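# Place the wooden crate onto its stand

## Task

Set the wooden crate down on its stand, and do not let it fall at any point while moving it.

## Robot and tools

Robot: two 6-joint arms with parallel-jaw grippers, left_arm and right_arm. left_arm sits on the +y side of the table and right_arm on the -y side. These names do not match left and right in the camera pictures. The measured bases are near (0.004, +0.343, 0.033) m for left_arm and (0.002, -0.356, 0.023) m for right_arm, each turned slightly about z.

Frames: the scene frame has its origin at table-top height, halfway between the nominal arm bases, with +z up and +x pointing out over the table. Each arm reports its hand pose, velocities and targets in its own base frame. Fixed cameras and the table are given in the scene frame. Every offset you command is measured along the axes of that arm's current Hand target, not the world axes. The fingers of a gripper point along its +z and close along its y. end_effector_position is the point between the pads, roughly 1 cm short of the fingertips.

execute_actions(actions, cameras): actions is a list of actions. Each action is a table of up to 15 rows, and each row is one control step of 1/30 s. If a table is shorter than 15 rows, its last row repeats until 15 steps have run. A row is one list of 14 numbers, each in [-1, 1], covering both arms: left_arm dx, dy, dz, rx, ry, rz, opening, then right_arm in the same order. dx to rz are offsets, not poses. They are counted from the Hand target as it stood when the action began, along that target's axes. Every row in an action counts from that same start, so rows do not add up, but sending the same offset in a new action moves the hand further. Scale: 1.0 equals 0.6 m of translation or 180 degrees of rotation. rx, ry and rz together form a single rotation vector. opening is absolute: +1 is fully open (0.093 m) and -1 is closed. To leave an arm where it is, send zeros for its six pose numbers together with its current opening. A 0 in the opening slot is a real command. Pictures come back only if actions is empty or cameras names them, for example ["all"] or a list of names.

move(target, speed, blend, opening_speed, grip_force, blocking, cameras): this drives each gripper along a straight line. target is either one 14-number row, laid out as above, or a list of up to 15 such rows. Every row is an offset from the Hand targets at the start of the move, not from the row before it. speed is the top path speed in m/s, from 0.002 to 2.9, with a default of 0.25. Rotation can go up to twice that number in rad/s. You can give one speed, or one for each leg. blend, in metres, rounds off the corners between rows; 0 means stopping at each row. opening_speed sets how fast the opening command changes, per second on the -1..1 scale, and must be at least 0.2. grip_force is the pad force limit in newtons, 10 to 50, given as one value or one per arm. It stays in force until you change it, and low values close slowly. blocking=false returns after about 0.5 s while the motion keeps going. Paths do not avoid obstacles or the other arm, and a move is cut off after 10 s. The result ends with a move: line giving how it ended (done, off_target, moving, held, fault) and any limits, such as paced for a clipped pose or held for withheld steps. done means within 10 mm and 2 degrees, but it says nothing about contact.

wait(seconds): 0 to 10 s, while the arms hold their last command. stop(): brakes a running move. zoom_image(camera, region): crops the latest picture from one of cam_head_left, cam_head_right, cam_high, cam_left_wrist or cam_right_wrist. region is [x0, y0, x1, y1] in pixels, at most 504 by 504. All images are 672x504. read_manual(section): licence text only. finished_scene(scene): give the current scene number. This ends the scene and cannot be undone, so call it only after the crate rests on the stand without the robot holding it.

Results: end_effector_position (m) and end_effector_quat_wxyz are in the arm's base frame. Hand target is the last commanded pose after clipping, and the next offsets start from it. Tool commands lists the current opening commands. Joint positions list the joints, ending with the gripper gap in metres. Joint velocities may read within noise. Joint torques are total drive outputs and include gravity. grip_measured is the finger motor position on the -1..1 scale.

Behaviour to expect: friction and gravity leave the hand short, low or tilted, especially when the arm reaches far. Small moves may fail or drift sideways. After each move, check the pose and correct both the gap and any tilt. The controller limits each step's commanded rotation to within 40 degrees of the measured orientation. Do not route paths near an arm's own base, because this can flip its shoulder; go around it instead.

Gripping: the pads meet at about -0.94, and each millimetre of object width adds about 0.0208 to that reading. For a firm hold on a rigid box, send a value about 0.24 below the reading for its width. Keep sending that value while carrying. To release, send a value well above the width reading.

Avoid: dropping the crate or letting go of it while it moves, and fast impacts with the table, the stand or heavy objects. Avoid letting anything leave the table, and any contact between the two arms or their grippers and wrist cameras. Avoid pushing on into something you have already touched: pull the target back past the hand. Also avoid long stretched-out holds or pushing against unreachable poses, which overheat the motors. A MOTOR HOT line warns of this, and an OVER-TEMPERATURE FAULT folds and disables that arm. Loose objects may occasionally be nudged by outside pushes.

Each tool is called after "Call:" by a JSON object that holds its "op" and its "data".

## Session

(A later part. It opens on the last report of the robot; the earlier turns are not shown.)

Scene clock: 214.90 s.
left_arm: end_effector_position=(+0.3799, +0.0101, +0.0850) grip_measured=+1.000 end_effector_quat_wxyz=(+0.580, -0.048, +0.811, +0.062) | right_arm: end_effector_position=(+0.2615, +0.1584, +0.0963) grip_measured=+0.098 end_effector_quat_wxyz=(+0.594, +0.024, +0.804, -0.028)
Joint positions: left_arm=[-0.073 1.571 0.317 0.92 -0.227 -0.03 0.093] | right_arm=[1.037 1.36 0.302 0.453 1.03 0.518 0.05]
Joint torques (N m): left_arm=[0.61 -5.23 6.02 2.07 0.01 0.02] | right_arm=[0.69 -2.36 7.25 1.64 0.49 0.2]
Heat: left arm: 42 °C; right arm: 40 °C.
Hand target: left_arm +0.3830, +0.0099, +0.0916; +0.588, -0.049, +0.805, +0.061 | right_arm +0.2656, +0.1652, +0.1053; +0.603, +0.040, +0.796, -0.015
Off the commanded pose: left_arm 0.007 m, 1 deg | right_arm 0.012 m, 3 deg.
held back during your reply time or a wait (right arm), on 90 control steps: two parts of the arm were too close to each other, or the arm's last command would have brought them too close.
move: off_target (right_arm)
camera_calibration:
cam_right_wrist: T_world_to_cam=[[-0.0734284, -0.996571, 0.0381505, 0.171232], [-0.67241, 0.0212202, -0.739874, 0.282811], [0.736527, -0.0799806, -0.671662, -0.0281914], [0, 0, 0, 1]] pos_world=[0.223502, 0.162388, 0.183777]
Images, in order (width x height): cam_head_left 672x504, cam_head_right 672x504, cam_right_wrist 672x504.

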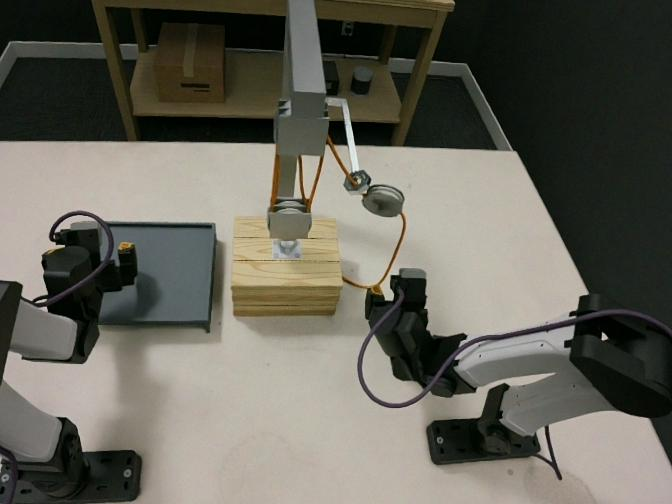

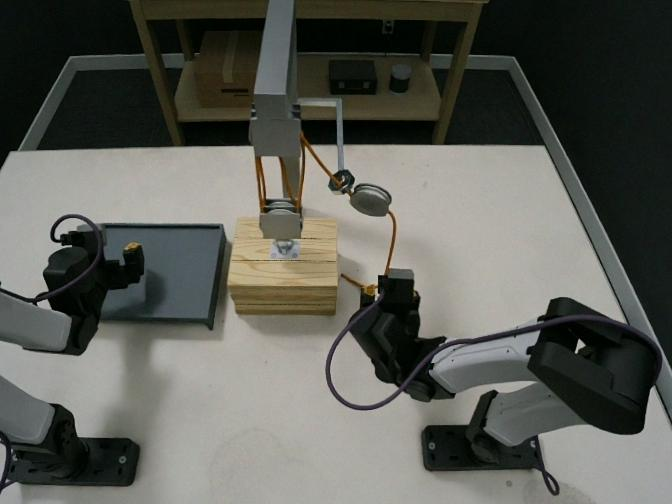

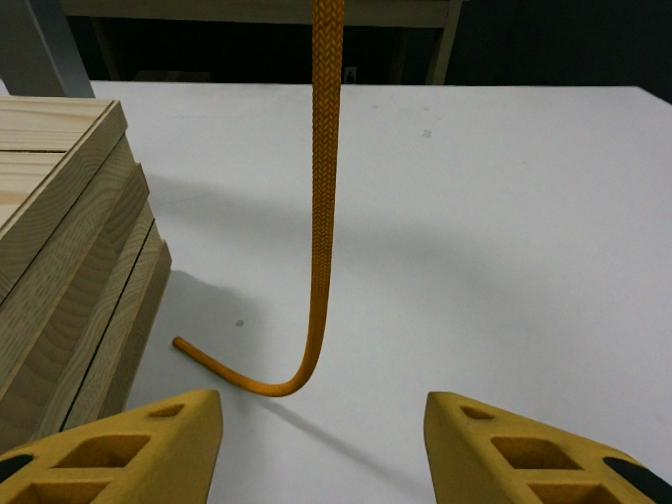

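Call:
{"op": "move", "data": {"target": [[0,0,0,0,0,0,1,-0.022,0.01,0.167,0,0,0,0.1],[0,0,0,0,0,0,1,-0.022,0.01,0.167,0,0,0,-1]], "speed": 0.12, "cameras": ["cam_head_left","cam_head_right","cam_high","cam_right_wrist"]}}

Scene clock: 219.30 s.
left_arm: end_effector_position=(+0.3799, +0.0101, +0.0850) grip_measured=+1.000 end_effector_quat_wxyz=(+0.580, -0.048, +0.811, +0.062) | right_arm: end_effector_position=(+0.3581, +0.1578, +0.0855) grip_measured=-0.957 end_effector_quat_wxyz=(+0.597, +0.041, +0.801, -0.024)
Joint positions: left_arm=[-0.073 1.571 0.317 0.92 -0.227 -0.03 0.093] | right_arm=[0.718 1.712 0.475 0.83 0.765 0.302 0]
Joint torques (N m): left_arm=[0.59 -4.94 6 2.14 0 0.06] | right_arm=[-0.35 -4.53 6.56 1.93 0.02 -0.08]
Heat: left arm: 42 °C; right arm: 40 °C.
Hand target: left_arm +0.3830, +0.0099, +0.0916; +0.588, -0.049, +0.805, +0.061 | right_arm +0.3658, +0.1634, +0.0909; +0.603, +0.040, +0.796, -0.015
Off the commanded pose: left_arm 0.007 m, 1 deg | right_arm 0.011 m, 1 deg.
move: off_target (right_arm); target 2's new opening was sent with right_arm's hand 0.011 m and 1 deg from that target
camera_calibration:
cam_right_wrist: T_world_to_cam=[[-0.0964291, -0.995281, 0.0108062, 0.188482], [-0.664753, 0.0563174, -0.744937, 0.331952], [0.740814, -0.0790171, -0.667047, -0.10877], [0, 0, 0, 1]] pos_world=[0.31942, 0.160303, 0.172692]
Images, in order (width x height): cam_head_left 672x504, cam_head_right 672x504, cam_high 672x504, cam_right_wrist 672x504.

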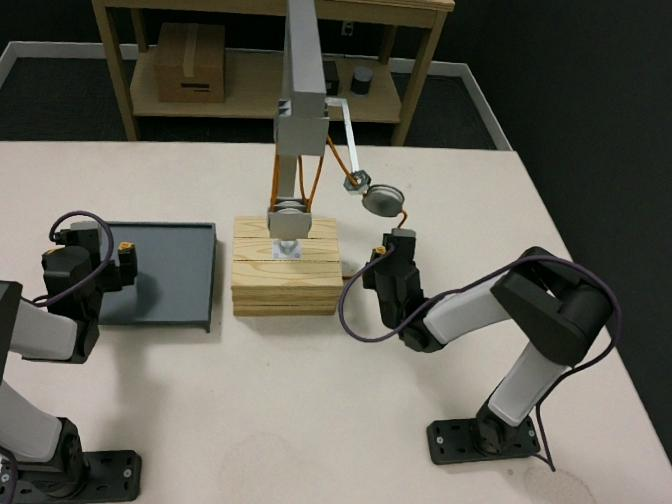

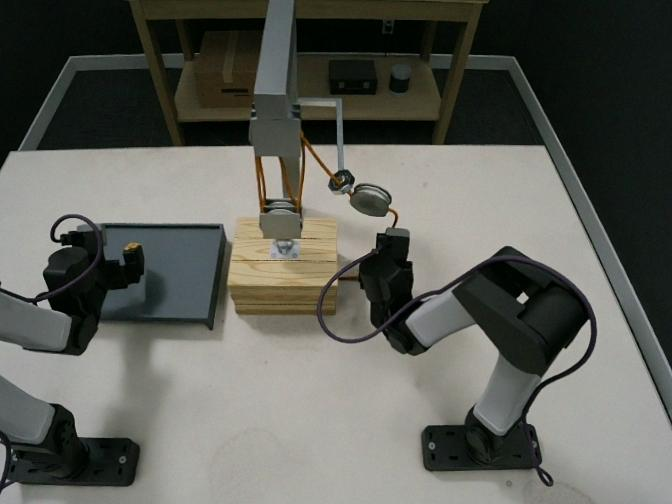

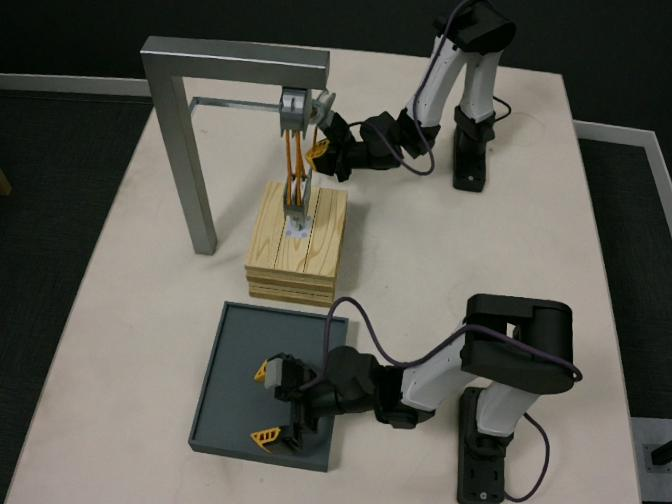

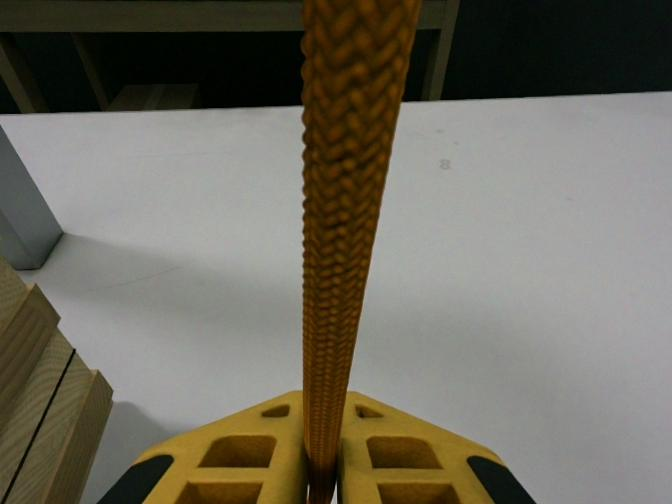

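Call:
{"op": "move", "data": {"target": [[0,0,0,0,0,0,1,-0.028,-0.27,0.015,0.165,-0.004,0.046,-1],[0,0,0,0,0,0,1,-0.049,-0.415,0.013,0.32,-0.008,0.09,-1]], "speed": 0.1, "blend": [0.03,0], "cameras": ["cam_head_left","cam_head_right","cam_high","cam_right_wrist"]}}

Scene clock: 229.90 s.
left_arm: end_effector_position=(+0.3799, +0.0101, +0.0850) grip_measured=+1.000 end_effector_quat_wxyz=(+0.580, -0.048, +0.811, +0.062) | right_arm: end_effector_position=(+0.3915, -0.0135, +0.1442) grip_measured=-0.961 end_effector_quat_wxyz=(+0.578, +0.389, +0.692, -0.190)
Joint positions: left_arm=[-0.073 1.571 0.317 0.92 -0.227 -0.03 0.093] | right_arm=[0.361 1.628 0.772 0.23 1.112 0.77 0]
Joint torques (N m): left_arm=[0.36 -4.98 6.17 2.16 0.01 0.01] | right_arm=[-10.19 -2.44 3.28 0.07 1.51 0.61]
Heat: left arm: 43 °C; right arm: 39 °C.
Hand target: left_arm +0.3830, +0.0099, +0.0916; +0.588, -0.049, +0.805, +0.061 | right_arm +0.3607, -0.0867, +0.1109; +0.515, +0.432, +0.670, -0.314
Off the commanded pose: left_arm 0.007 m, 1 deg | right_arm 0.086 m, 17 deg.
move: off_target (right_arm)
camera_calibration:
cam_right_wrist: T_world_to_cam=[[-0.762288, -0.625801, -0.165199, 0.311702], [-0.315922, 0.582521, -0.748908, 0.278762], [0.564899, -0.518694, -0.641753, -0.0485454], [0, 0, 0, 1]] pos_world=[0.353097, 0.00749881, 0.229106]
Images, in order (width x height): cam_head_left 672x504, cam_head_right 672x504, cam_high 672x504, cam_right_wrist 672x504.

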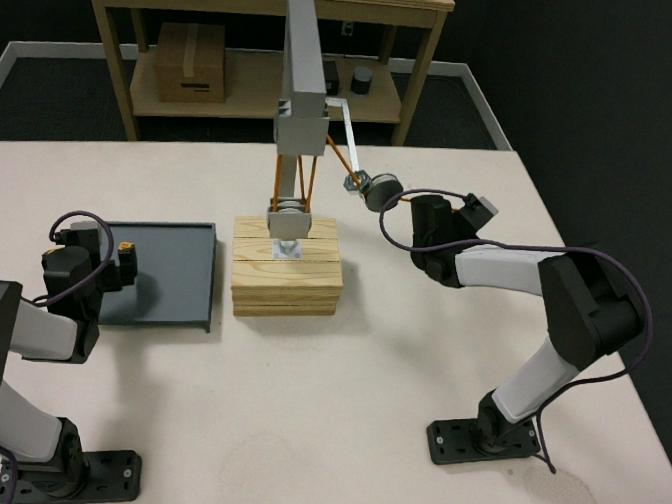

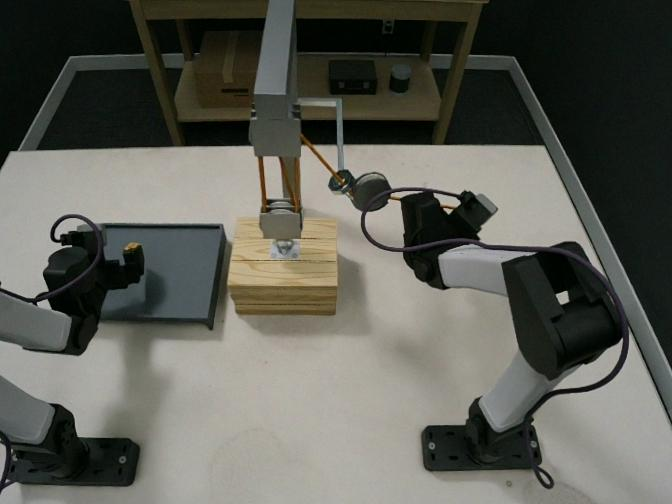

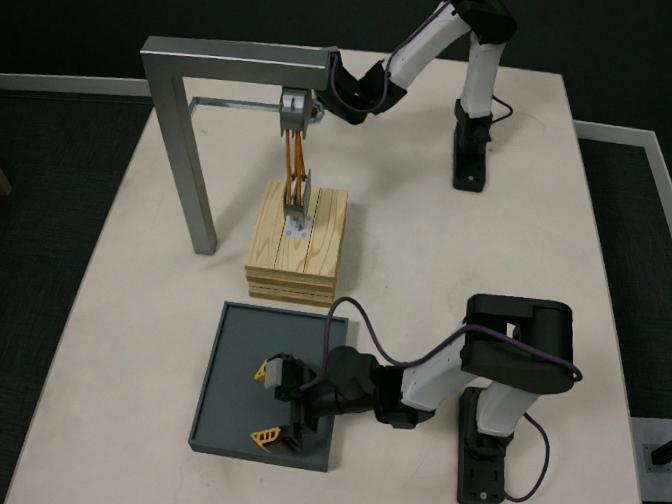

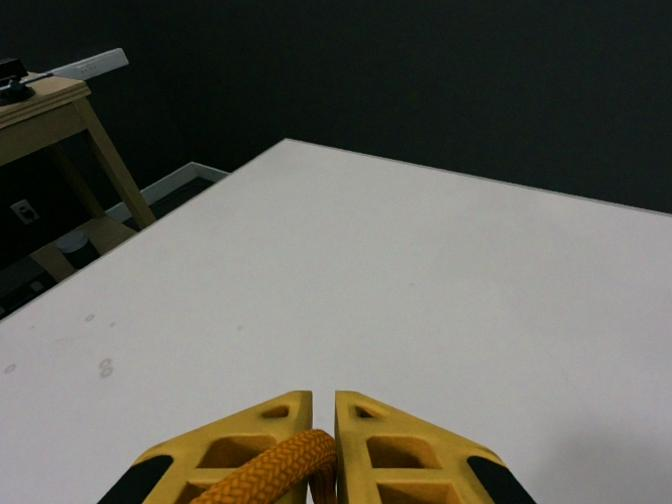

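Call:
{"op": "move", "data": {"target": [0,0,0,0,0,0,1,-0.032,-0.116,0.164,0,0,0,-1], "speed": 0.05, "cameras": ["cam_head_left","cam_head_right","cam_high","cam_right_wrist"]}}

Scene clock: 239.97 s.
left_arm: end_effector_position=(+0.3799, +0.0101, +0.0850) grip_measured=+1.000 end_effector_quat_wxyz=(+0.580, -0.048, +0.811, +0.062) | right_arm: end_effector_position=(+0.3349, -0.2051, +0.0930) grip_measured=-0.972 end_effector_quat_wxyz=(+0.505, +0.422, +0.682, -0.317)
Joint positions: left_arm=[-0.073 1.571 0.317 0.92 -0.227 -0.03 0.093] | right_arm=[-0.224 1.696 0.527 0.724 0.84 0.335 0]
Joint torques (N m): left_arm=[0.4 -5.19 5.85 2.18 0.01 0.04] | right_arm=[0.59 -5.48 6.94 1.68 0.34 0.21]
Heat: left arm: 43 °C; right arm: 43 °C.
Hand target: left_arm +0.3830, +0.0099, +0.0916; +0.588, -0.049, +0.805, +0.061 | right_arm +0.3409, -0.2067, +0.1009; +0.515, +0.432, +0.670, -0.314
Off the commanded pose: left_arm 0.007 m, 1 deg | right_arm 0.010 m, 2 deg.
move: done; limits=paced
camera_calibration:
cam_right_wrist: T_world_to_cam=[[-0.898175, -0.438758, 0.027792, 0.206035], [-0.311912, 0.591409, -0.743604, 0.33408], [0.309826, -0.676555, -0.668043, -0.0932837], [0, 0, 0, 1]] pos_world=[0.318161, -0.17029, 0.18038]
Images, in order (width x height): cam_head_left 672x504, cam_head_right 672x504, cam_high 672x504, cam_right_wrist 672x504.

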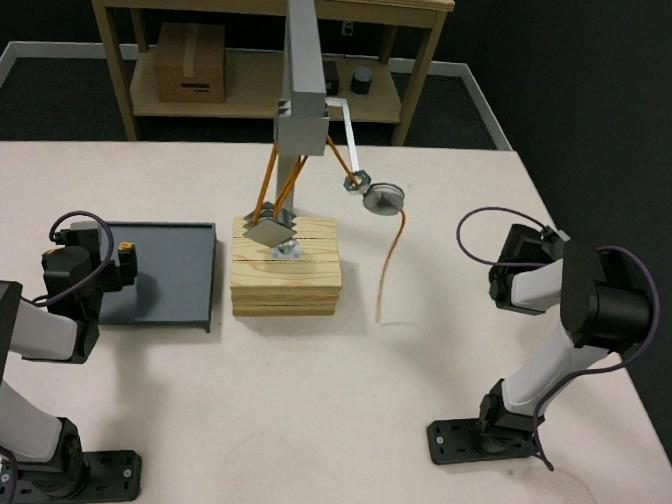

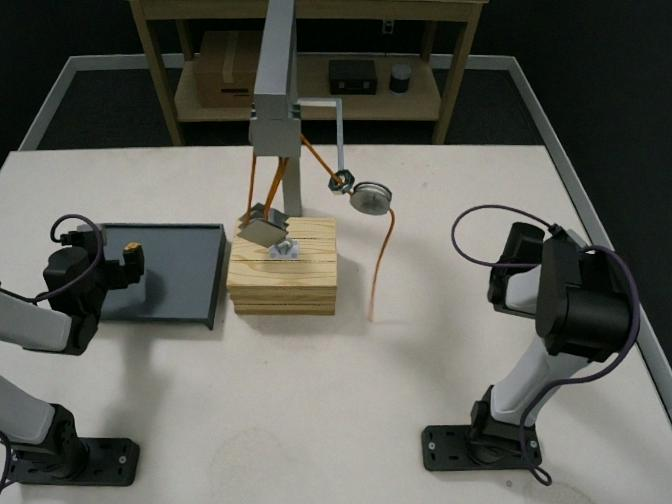

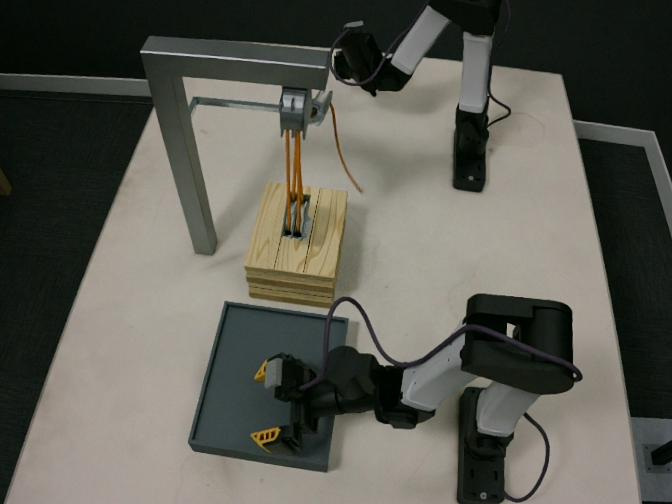

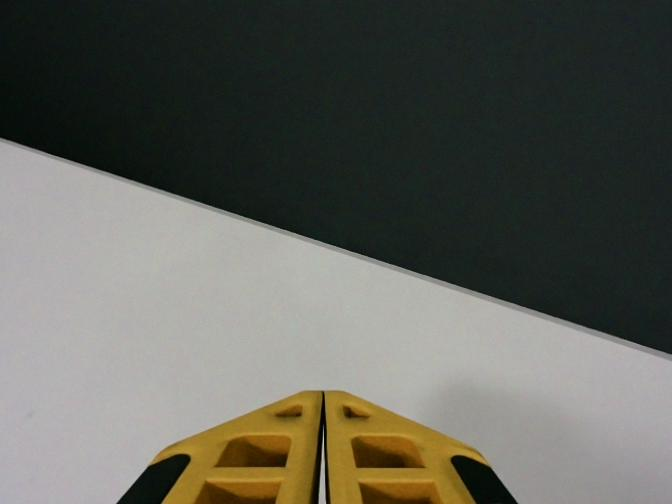

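Call:
{"op": "move", "data": {"target": [-0.093,0.204,-0.012,-0.211,0.426,-0.453,1,0,0,0,0,0,0,-1], "speed": 0.3, "cameras": ["cam_head_left","cam_head_right","cam_high","cam_left_wrist"]}}

Scene clock: 275.50 s.
left_arm: end_effector_position=(+0.3706, +0.1300, +0.1500) grip_measured=+1.000 end_effector_quat_wxyz=(+0.076, +0.700, -0.697, +0.131) | right_arm: end_effector_position=(+0.3348, -0.2051, +0.0929) grip_measured=-0.972 end_effector_quat_wxyz=(+0.505, +0.422, +0.682, -0.317)
Joint positions: left_arm=[0.464 2.114 2.053 -1.573 0.299 -1.101 0.093] | right_arm=[-0.224 1.696 0.527 0.723 0.84 0.336 0]
Joint torques (N m): left_arm=[0.65 -8.28 8.66 0.2 0.42 -0.05] | right_arm=[0.59 -5.52 6.97 1.66 0.35 0.21]
Heat: left arm: 43 °C; right arm: 42 °C.
Hand target: left_arm +0.3747, +0.1300, +0.1520; +0.124, +0.698, -0.695, +0.122 | right_arm +0.3410, -0.2067, +0.1010; +0.515, +0.432, +0.670, -0.314
Off the commanded pose: left_arm 0.004 m, 6 deg | right_arm 0.010 m, 2 deg.
joint sent to its limit (left arm) — joint 4 (wrist pitch), lower limit. The joint targets are off in orientation, not in position.
move: off_target (left_arm)
camera_calibration:
cam_left_wrist: T_world_to_cam=[[0.996875, 0.0110817, 0.0782167, -0.383461], [-0.043113, -0.753345, 0.65621, 0.0554396], [0.0661961, -0.657532, -0.750513, 0.254771], [0, 0, 0, 1]] pos_world=[0.367788, 0.213534, 0.184822]
Images, in order (width x height): cam_head_left 672x504, cam_head_right 672x504, cam_high 672x504, cam_left_wrist 672x504.

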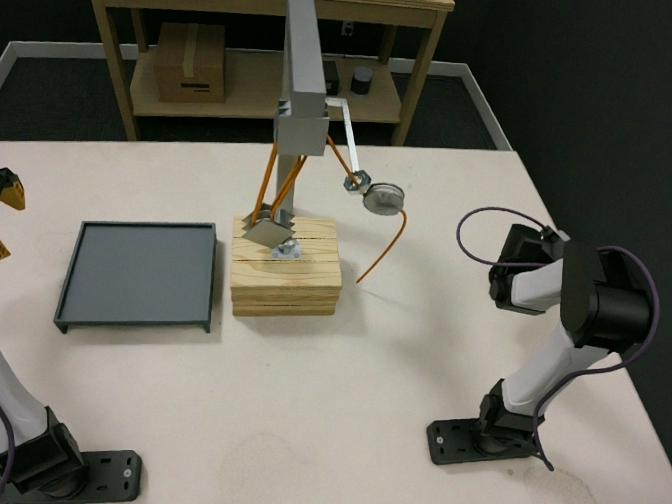

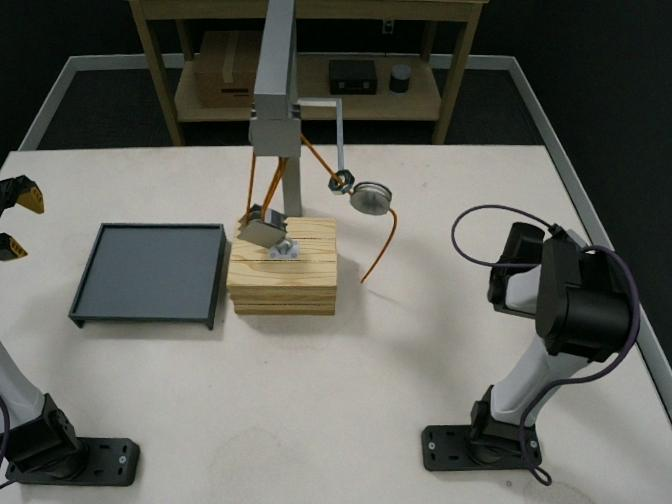

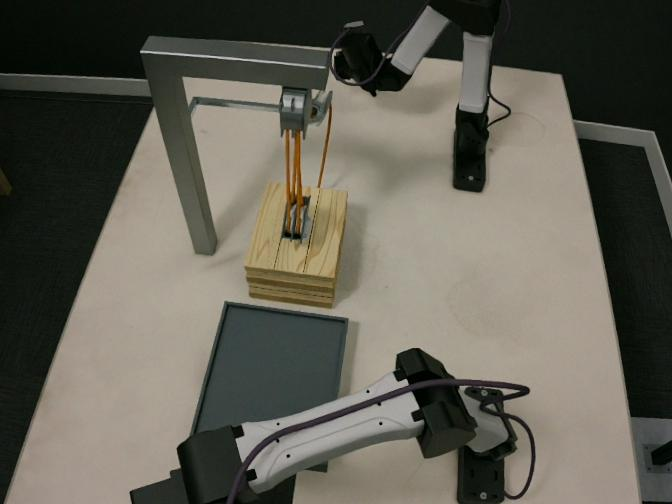

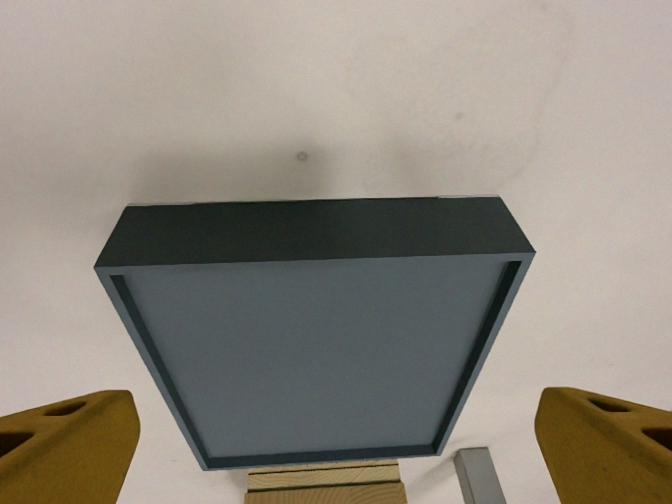

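Call:
{"op": "move", "data": {"target": [[-0.016,0,0.129,0,0,0,1,0.08,0.044,-0.338,-0.32,0.008,-0.09,0.1],[-0.032,0,0.258,0,0,0,1,0.155,0.156,-0.598,-0.32,0.008,-0.09,0.1]], "speed": 0.2, "blend": [0.03,0], "cameras": ["all"]}}

Scene clock: 288.63 s.
left_arm: end_effector_position=(+0.3730, +0.0996, +0.0047) grip_measured=+1.000 end_effector_quat_wxyz=(+0.116, +0.696, -0.699, +0.117) | right_arm: end_effector_position=(+0.2633, +0.1622, +0.1041) grip_measured=+0.098 end_effector_quat_wxyz=(+0.598, +0.028, +0.801, -0.022)
Joint positions: left_arm=[0.393 2.208 1.61 -1.104 0.306 -1.153 0.093] | right_arm=[1.039 1.346 0.324 0.434 1.034 0.519 0.05]
Joint torques (N m): left_arm=[-0.12 -8.62 5.75 0.17 0.42 -0.11] | right_arm=[0.9 -2.4 7.53 1.48 0.46 0.21]
Heat: left arm: 39 °C; right arm: 42 °C.
Hand target: left_arm +0.3742, +0.0951, -0.0001; +0.124, +0.698, -0.695, +0.121 | right_arm +0.2661, +0.1681, +0.1112; +0.603, +0.040, +0.796, -0.015
Off the commanded pose: left_arm 0.007 m, 1 deg | right_arm 0.010 m, 2 deg.
move: done
camera_calibration:
cam_left_wrist: T_world_to_cam=[[0.999952, -0.00907216, 0.00369438, -0.372824], [-0.00913975, -0.728431, 0.685058, 0.112646], [-0.00352386, -0.685059, -0.728479, 0.15416], [0, 0, 0, 1]] pos_world=[0.374379, 0.184281, 0.036511]
cam_right_wrist: T_world_to_cam=[[-0.0747051, -0.996916, 0.0240494, 0.176648], [-0.664841, 0.031817, -0.746307, 0.28676], [0.74324, -0.0717419, -0.665167, -0.0277886], [0, 0, 0, 1]] pos_world=[0.2245, 0.164986, 0.191279]

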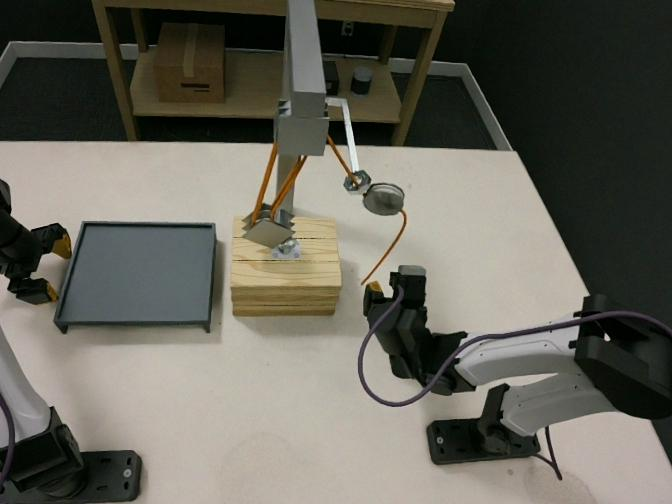

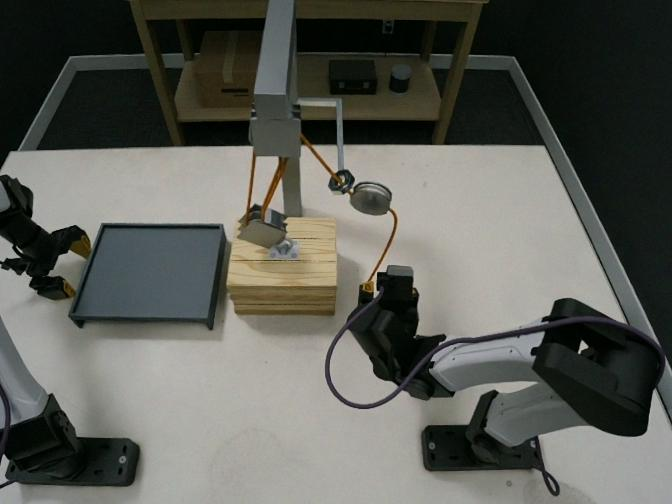

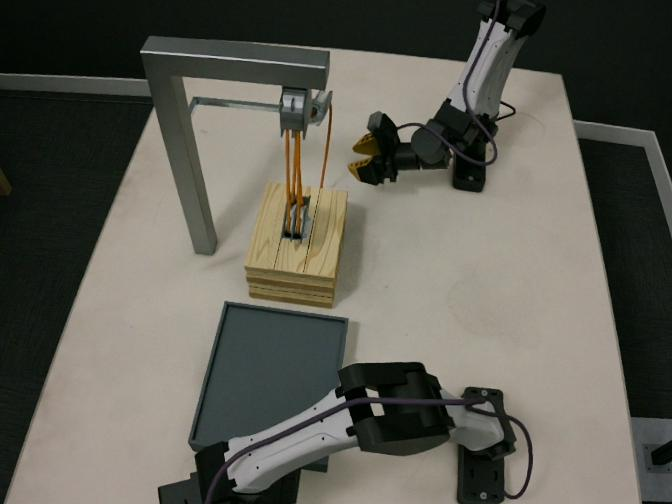

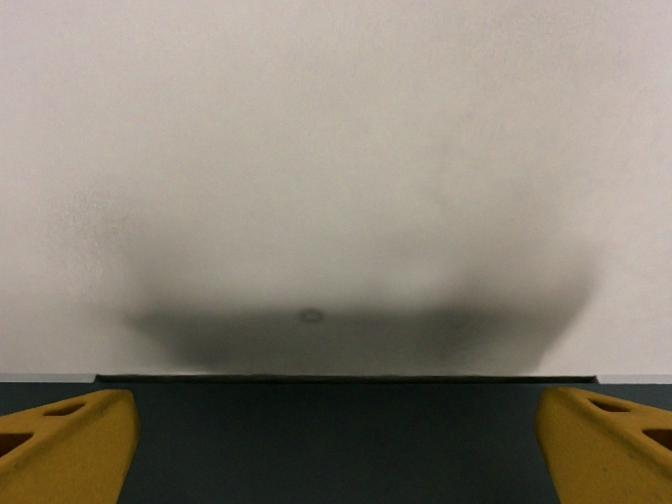

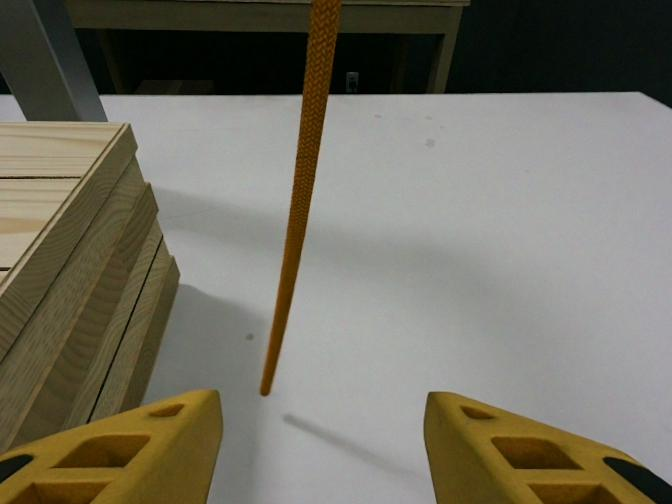

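Call:
{"op": "move", "data": {"target": [[0,0,0,0,0,0,1,-0.044,0.033,0.158,0,0,0,0.1],[0,0,0,0,0,0,1,-0.044,0.033,0.158,0,0,0,-1]], "speed": 0.15, "cameras": ["cam_high","cam_right_wrist"]}}

Scene clock: 296.17 s.
left_arm: end_effector_position=(+0.3730, +0.0996, +0.0047) grip_measured=+1.000 end_effector_quat_wxyz=(+0.116, +0.696, -0.699, +0.117) | right_arm: end_effector_position=(+0.3581, +0.1738, +0.1052) grip_measured=-0.957 end_effector_quat_wxyz=(+0.597, +0.040, +0.801, -0.024)
Joint positions: left_arm=[0.393 2.208 1.61 -1.104 0.306 -1.153 0.093] | right_arm=[0.762 1.657 0.547 0.684 0.807 0.326 0]
Joint torques (N m): left_arm=[0.09 -8.53 5.52 0.19 0.45 -0.16] | right_arm=[-0.31 -4.53 7.23 1.89 0.03 -0.08]
Heat: left arm: 37 °C; right arm: 42 °C.
Hand target: left_arm +0.3742, +0.0951, -0.0001; +0.124, +0.698, -0.695, +0.121 | right_arm +0.3658, +0.1798, +0.1114; +0.603, +0.040, +0.796, -0.015
Off the commanded pose: left_arm 0.007 m, 1 deg | right_arm 0.012 m, 1 deg.
move: off_target (right_arm); target 2's new opening was sent with right_arm's hand 0.012 m and 1 deg from that target
camera_calibration:
cam_right_wrist: T_world_to_cam=[[-0.0964326, -0.995258, 0.0127611, 0.204014], [-0.664568, 0.0548364, -0.745213, 0.345968], [0.740979, -0.0803434, -0.666705, -0.0942353], [0, 0, 0, 1]] pos_world=[0.31942, 0.176504, 0.19239]
Images, in order (width x height): cam_high 672x504, cam_right_wrist 672x504.

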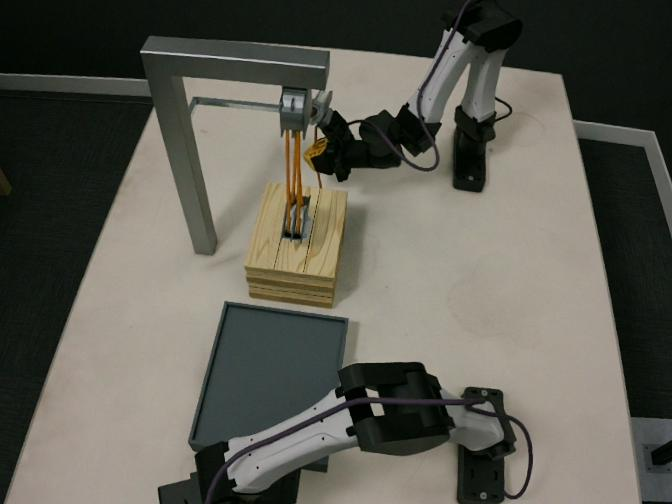

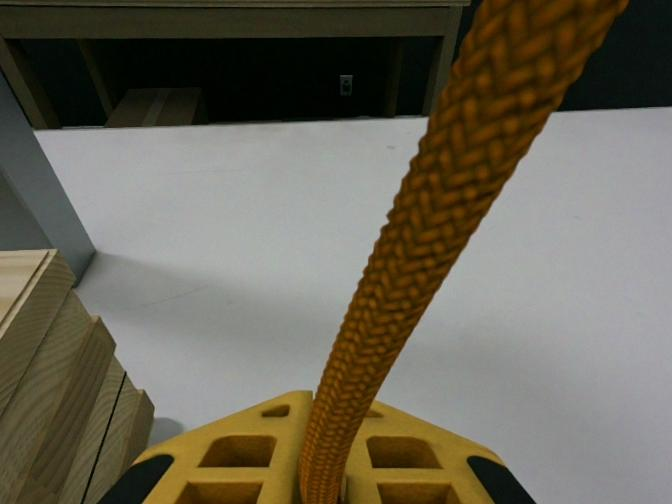

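Call:
{"op": "move", "data": {"target": [[0,0,0,0,0,0,1,-0.03,-0.24,0.015,0.1,-0.04,0.17,-1],[0,0,0,0,0,0,1,-0.051,-0.37,0.027,0.174,-0.106,0.376,-1]], "speed": 0.15, "blend": [0.03,0], "cameras": ["cam_head_right","cam_high","cam_right_wrist"]}}

Scene clock: 303.80 s.
left_arm: end_effector_position=(+0.3730, +0.0996, +0.0047) grip_measured=+1.000 end_effector_quat_wxyz=(+0.116, +0.696, -0.699, +0.117) | right_arm: end_effector_position=(+0.3707, -0.0342, +0.1193) grip_measured=-0.961 end_effector_quat_wxyz=(+0.586, +0.602, +0.531, +0.110)
Joint positions: left_arm=[0.393 2.208 1.61 -1.104 0.306 -1.153 0.093] | right_arm=[0.261 1.515 0.502 0.55 0.869 1.396 0]
Joint torques (N m): left_arm=[-0.13 -8.59 5.5 0.21 0.42 -0.12] | right_arm=[-1.42 -6.2 7.08 1.42 0.48 0.24]
Heat: left arm: 36 °C; right arm: 41 °C.
Hand target: left_arm +0.3742, +0.0951, -0.0001; +0.124, +0.698, -0.695, +0.121 | right_arm +0.3713, -0.0441, +0.1308; +0.593, +0.618, +0.505, +0.110
Off the commanded pose: left_arm 0.007 m, 1 deg | right_arm 0.015 m, 4 deg.
move: off_target (right_arm)
camera_calibration:
cam_right_wrist: T_world_to_cam=[[-0.52581, -0.262218, -0.809176, 0.280271], [0.0430044, 0.941886, -0.333168, 0.0951138], [0.849514, -0.209982, -0.483977, -0.177302], [0, 0, 0, 1]] pos_world=[0.293899, -0.0533245, 0.172667]
Images, in order (width x height): cam_head_right 672x504, cam_high 672x504, cam_right_wrist 672x504.

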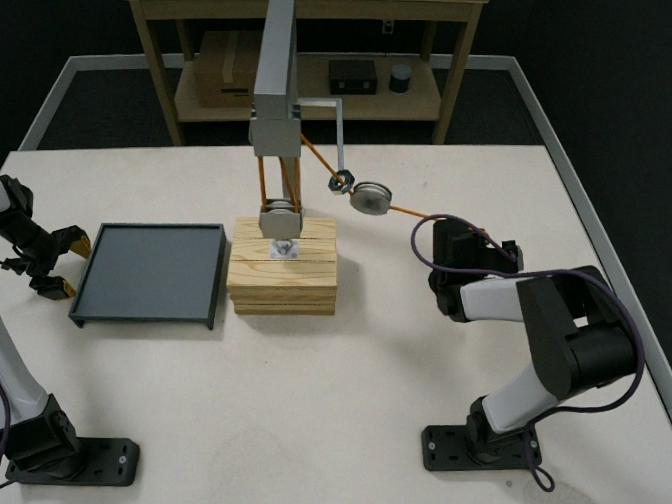

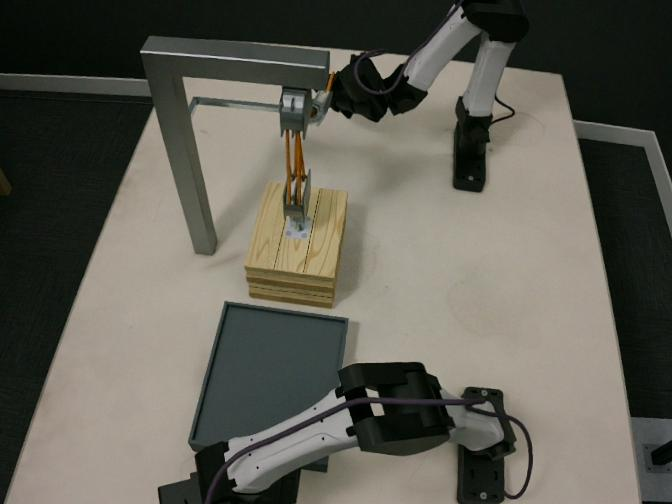

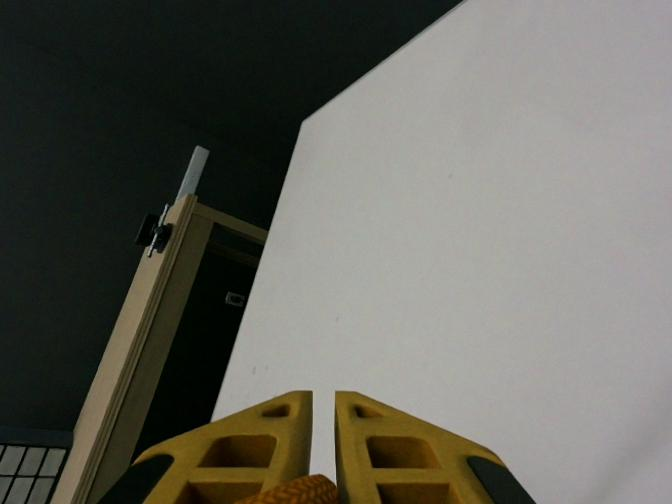

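Call:
{"op": "move", "data": {"target": [0,0,0,0,0,0,1,-0.181,-0.067,0.16,0.052,-0.094,0.031,-1], "speed": 0.07, "cameras": ["cam_head_right","cam_high","cam_right_wrist"]}}

Scene clock: 311.40 s.
left_arm: end_effector_position=(+0.3730, +0.0996, +0.0047) grip_measured=+1.000 end_effector_quat_wxyz=(+0.116, +0.696, -0.699, +0.117) | right_arm: end_effector_position=(+0.4154, -0.0520, +0.1588) grip_measured=-0.961 end_effector_quat_wxyz=(+0.607, +0.558, +0.526, +0.207)
Joint positions: left_arm=[0.393 2.208 1.61 -1.104 0.306 -1.153 0.093] | right_arm=[0.094 1.55 0.552 0.786 0.57 1.259 0]
Joint torques (N m): left_arm=[-0.01 -8.55 5.53 0.2 0.43 -0.12] | right_arm=[-15.28 -1.99 4.78 0.75 3.3 1]
Heat: left arm: 35 °C; right arm: 40 °C.
Hand target: left_arm +0.3742, +0.0951, -0.0001; +0.124, +0.698, -0.695, +0.121 | right_arm +0.3713, -0.1942, +0.1210; +0.602, +0.697, +0.389, +0.006
Off the commanded pose: left_arm 0.007 m, 1 deg | right_arm 0.154 m, 32 deg.
move: off_target (right_arm)
camera_calibration:
cam_right_wrist: T_world_to_cam=[[-0.350983, -0.303351, -0.885883, 0.268522], [-0.0495611, 0.950762, -0.305932, 0.157834], [0.935069, -0.0634716, -0.348736, -0.249351], [0, 0, 0, 1]] pos_world=[0.33523, -0.0844326, 0.199208]
Images, in order (width x height): cam_head_right 672x504, cam_high 672x504, cam_right_wrist 672x504.

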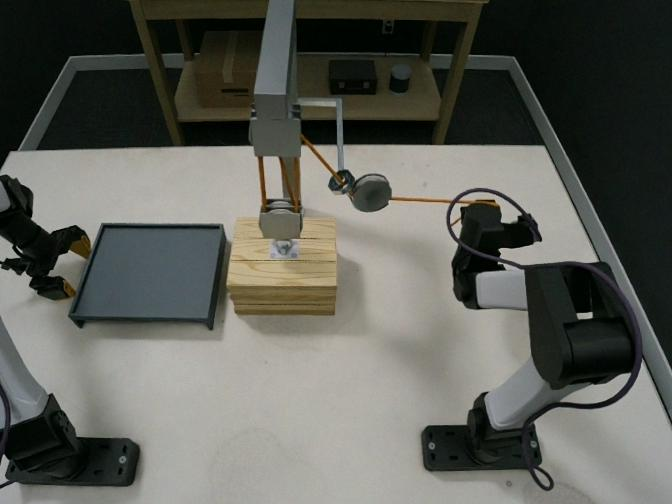

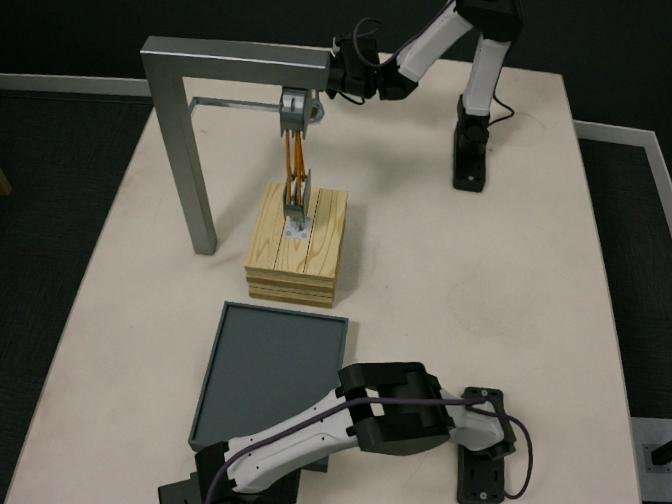

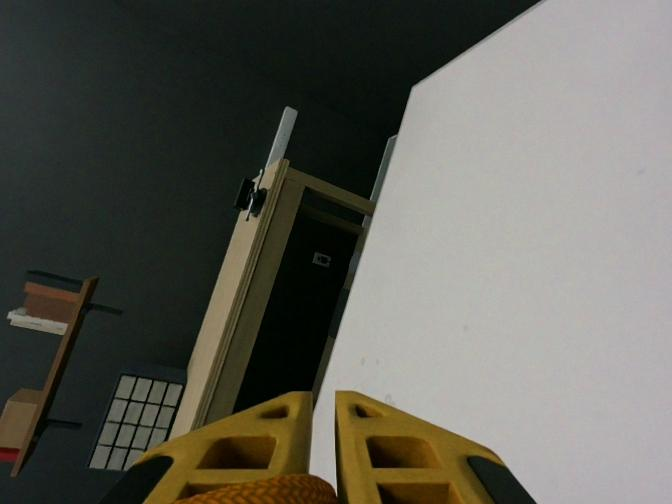

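Call:
{"op": "move", "data": {"target": [0,0,0,0,0,0,1,-0.128,-0.085,0.073,0,0,0,-1], "speed": 0.07, "cameras": ["cam_head_right","cam_high","cam_right_wrist"]}}

Scene clock: 319.30 s.
left_arm: end_effector_position=(+0.3730, +0.0996, +0.0047) grip_measured=+1.000 end_effector_quat_wxyz=(+0.116, +0.696, -0.699, +0.117) | right_arm: end_effector_position=(+0.3051, -0.2714, +0.0901) grip_measured=-0.971 end_effector_quat_wxyz=(+0.592, +0.698, +0.403, +0.000)
Joint positions: left_arm=[0.393 2.208 1.61 -1.104 0.306 -1.153 0.093] | right_arm=[-0.531 1.69 0.466 0.877 0.49 1.215 0]
Joint torques (N m): left_arm=[-0.05 -8.72 5.53 0.21 0.37 -0.08] | right_arm=[0.91 -5.96 6.8 1.84 0.27 0.13]
Heat: left arm: 35 °C; right arm: 42 °C.
Hand target: left_arm +0.3742, +0.0951, -0.0001; +0.124, +0.698, -0.695, +0.121 | right_arm +0.3114, -0.2743, +0.1012; +0.602, +0.697, +0.389, +0.006
Off the commanded pose: left_arm 0.007 m, 1 deg | right_arm 0.013 m, 2 deg.
move: off_target (right_arm); limits=paced
camera_calibration:
cam_right_wrist: T_world_to_cam=[[-0.580778, -0.0290424, -0.813544, 0.24043], [0.399434, 0.860625, -0.315874, 0.179272], [0.70933, -0.50841, -0.488232, -0.223346], [0, 0, 0, 1]] pos_world=[0.226456, -0.260855, 0.143183]
Images, in order (width x height): cam_head_right 672x504, cam_high 672x504, cam_right_wrist 672x504.

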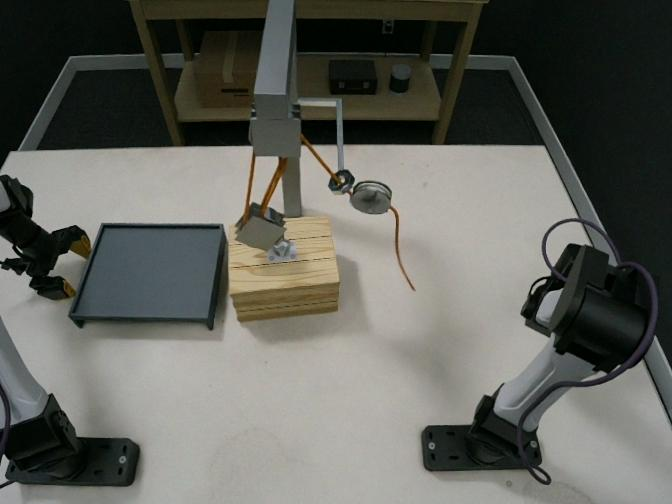

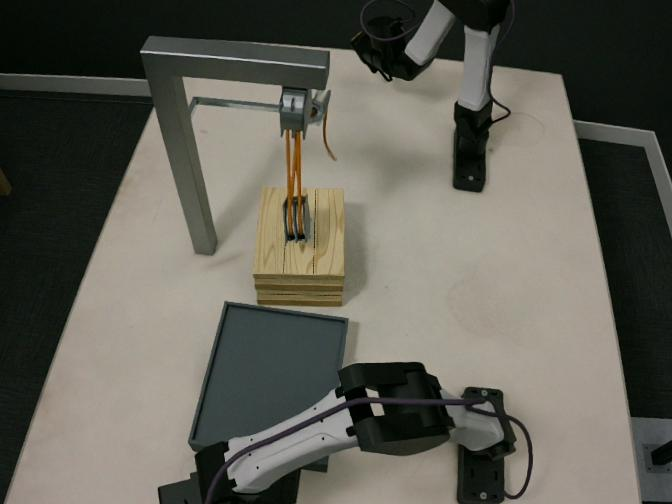

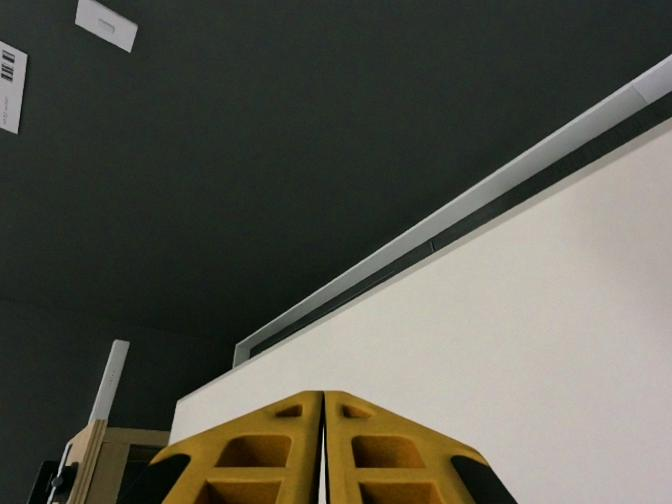

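Call:
{"op": "move", "data": {"target": [[0,0,0,0,0,0,1,0.188,0.015,-0.383,-0.34,0.122,-0.497,0.1],[0,0,0,0,0,0,1,0.31,-0.002,-0.612,-0.34,0.122,-0.497,0.1]], "speed": 0.25, "blend": [0.03,0], "cameras": ["cam_head_left","cam_head_right","cam_high","cam_right_wrist"]}}

Scene clock: 349.70 s.
left_arm: end_effector_position=(+0.3730, +0.0996, +0.0047) grip_measured=+1.000 end_effector_quat_wxyz=(+0.116, +0.696, -0.699, +0.117) | right_arm: end_effector_position=(+0.2613, +0.1281, +0.1044) grip_measured=+0.098 end_effector_quat_wxyz=(+0.589, -0.153, +0.785, -0.117)
Joint positions: left_arm=[0.393 2.208 1.61 -1.104 0.306 -1.153 0.093] | right_arm=[0.912 1.14 0.159 0.537 0.866 -0.041 0.05]
Joint torques (N m): left_arm=[-0.09 -8.57 5.6 0.22 0.4 -0.08] | right_arm=[0.91 -1.2 7.98 1.81 0.32 0.26]
Heat: left arm: 36 °C; right arm: 40 °C.
Hand target: left_arm +0.3742, +0.0951, -0.0001; +0.124, +0.698, -0.695, +0.121 | right_arm +0.2657, +0.1344, +0.1152; +0.600, -0.137, +0.781, -0.107
Off the commanded pose: left_arm 0.007 m, 1 deg | right_arm 0.013 m, 3 deg.
move: off_target (right_arm)
camera_calibration:
cam_right_wrist: T_world_to_cam=[[0.0986223, -0.918055, 0.383991, 0.0495724], [-0.642105, -0.353503, -0.680248, 0.323125], [0.760247, -0.179474, -0.624351, -0.0233658], [0, 0, 0, 1]] pos_world=[0.220355, 0.155542, 0.186182]
Images, in order (width x height): cam_head_left 672x504, cam_head_right 672x504, cam_high 672x504, cam_right_wrist 672x504.

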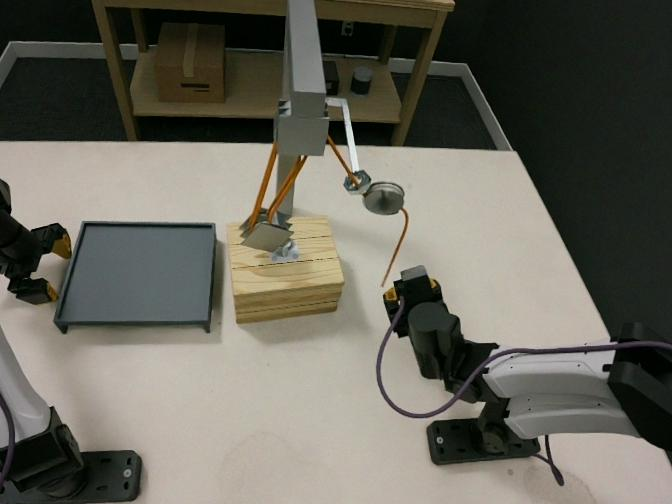

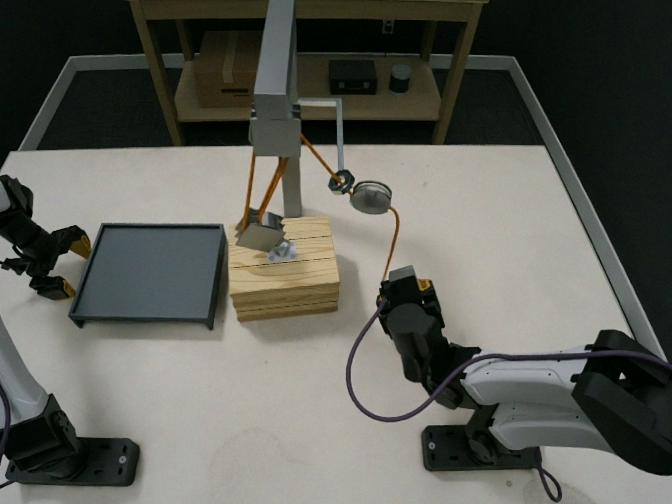

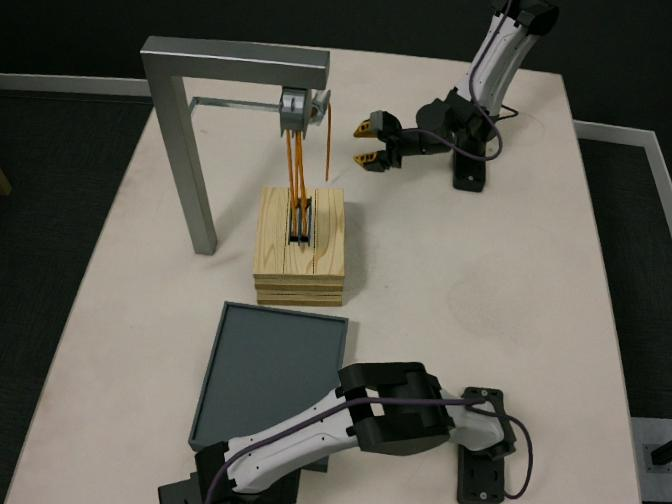

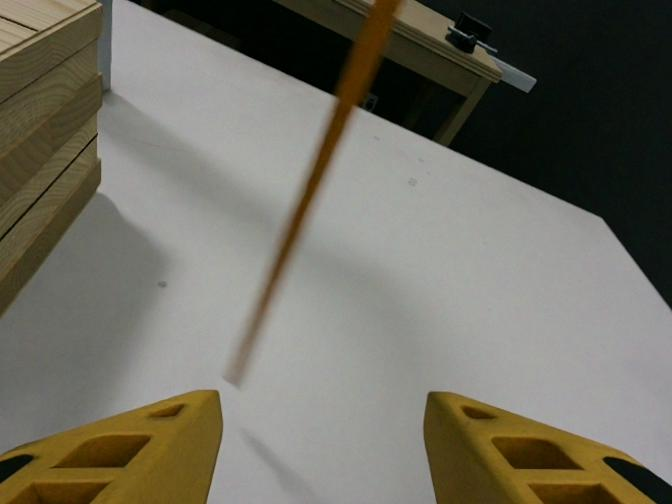

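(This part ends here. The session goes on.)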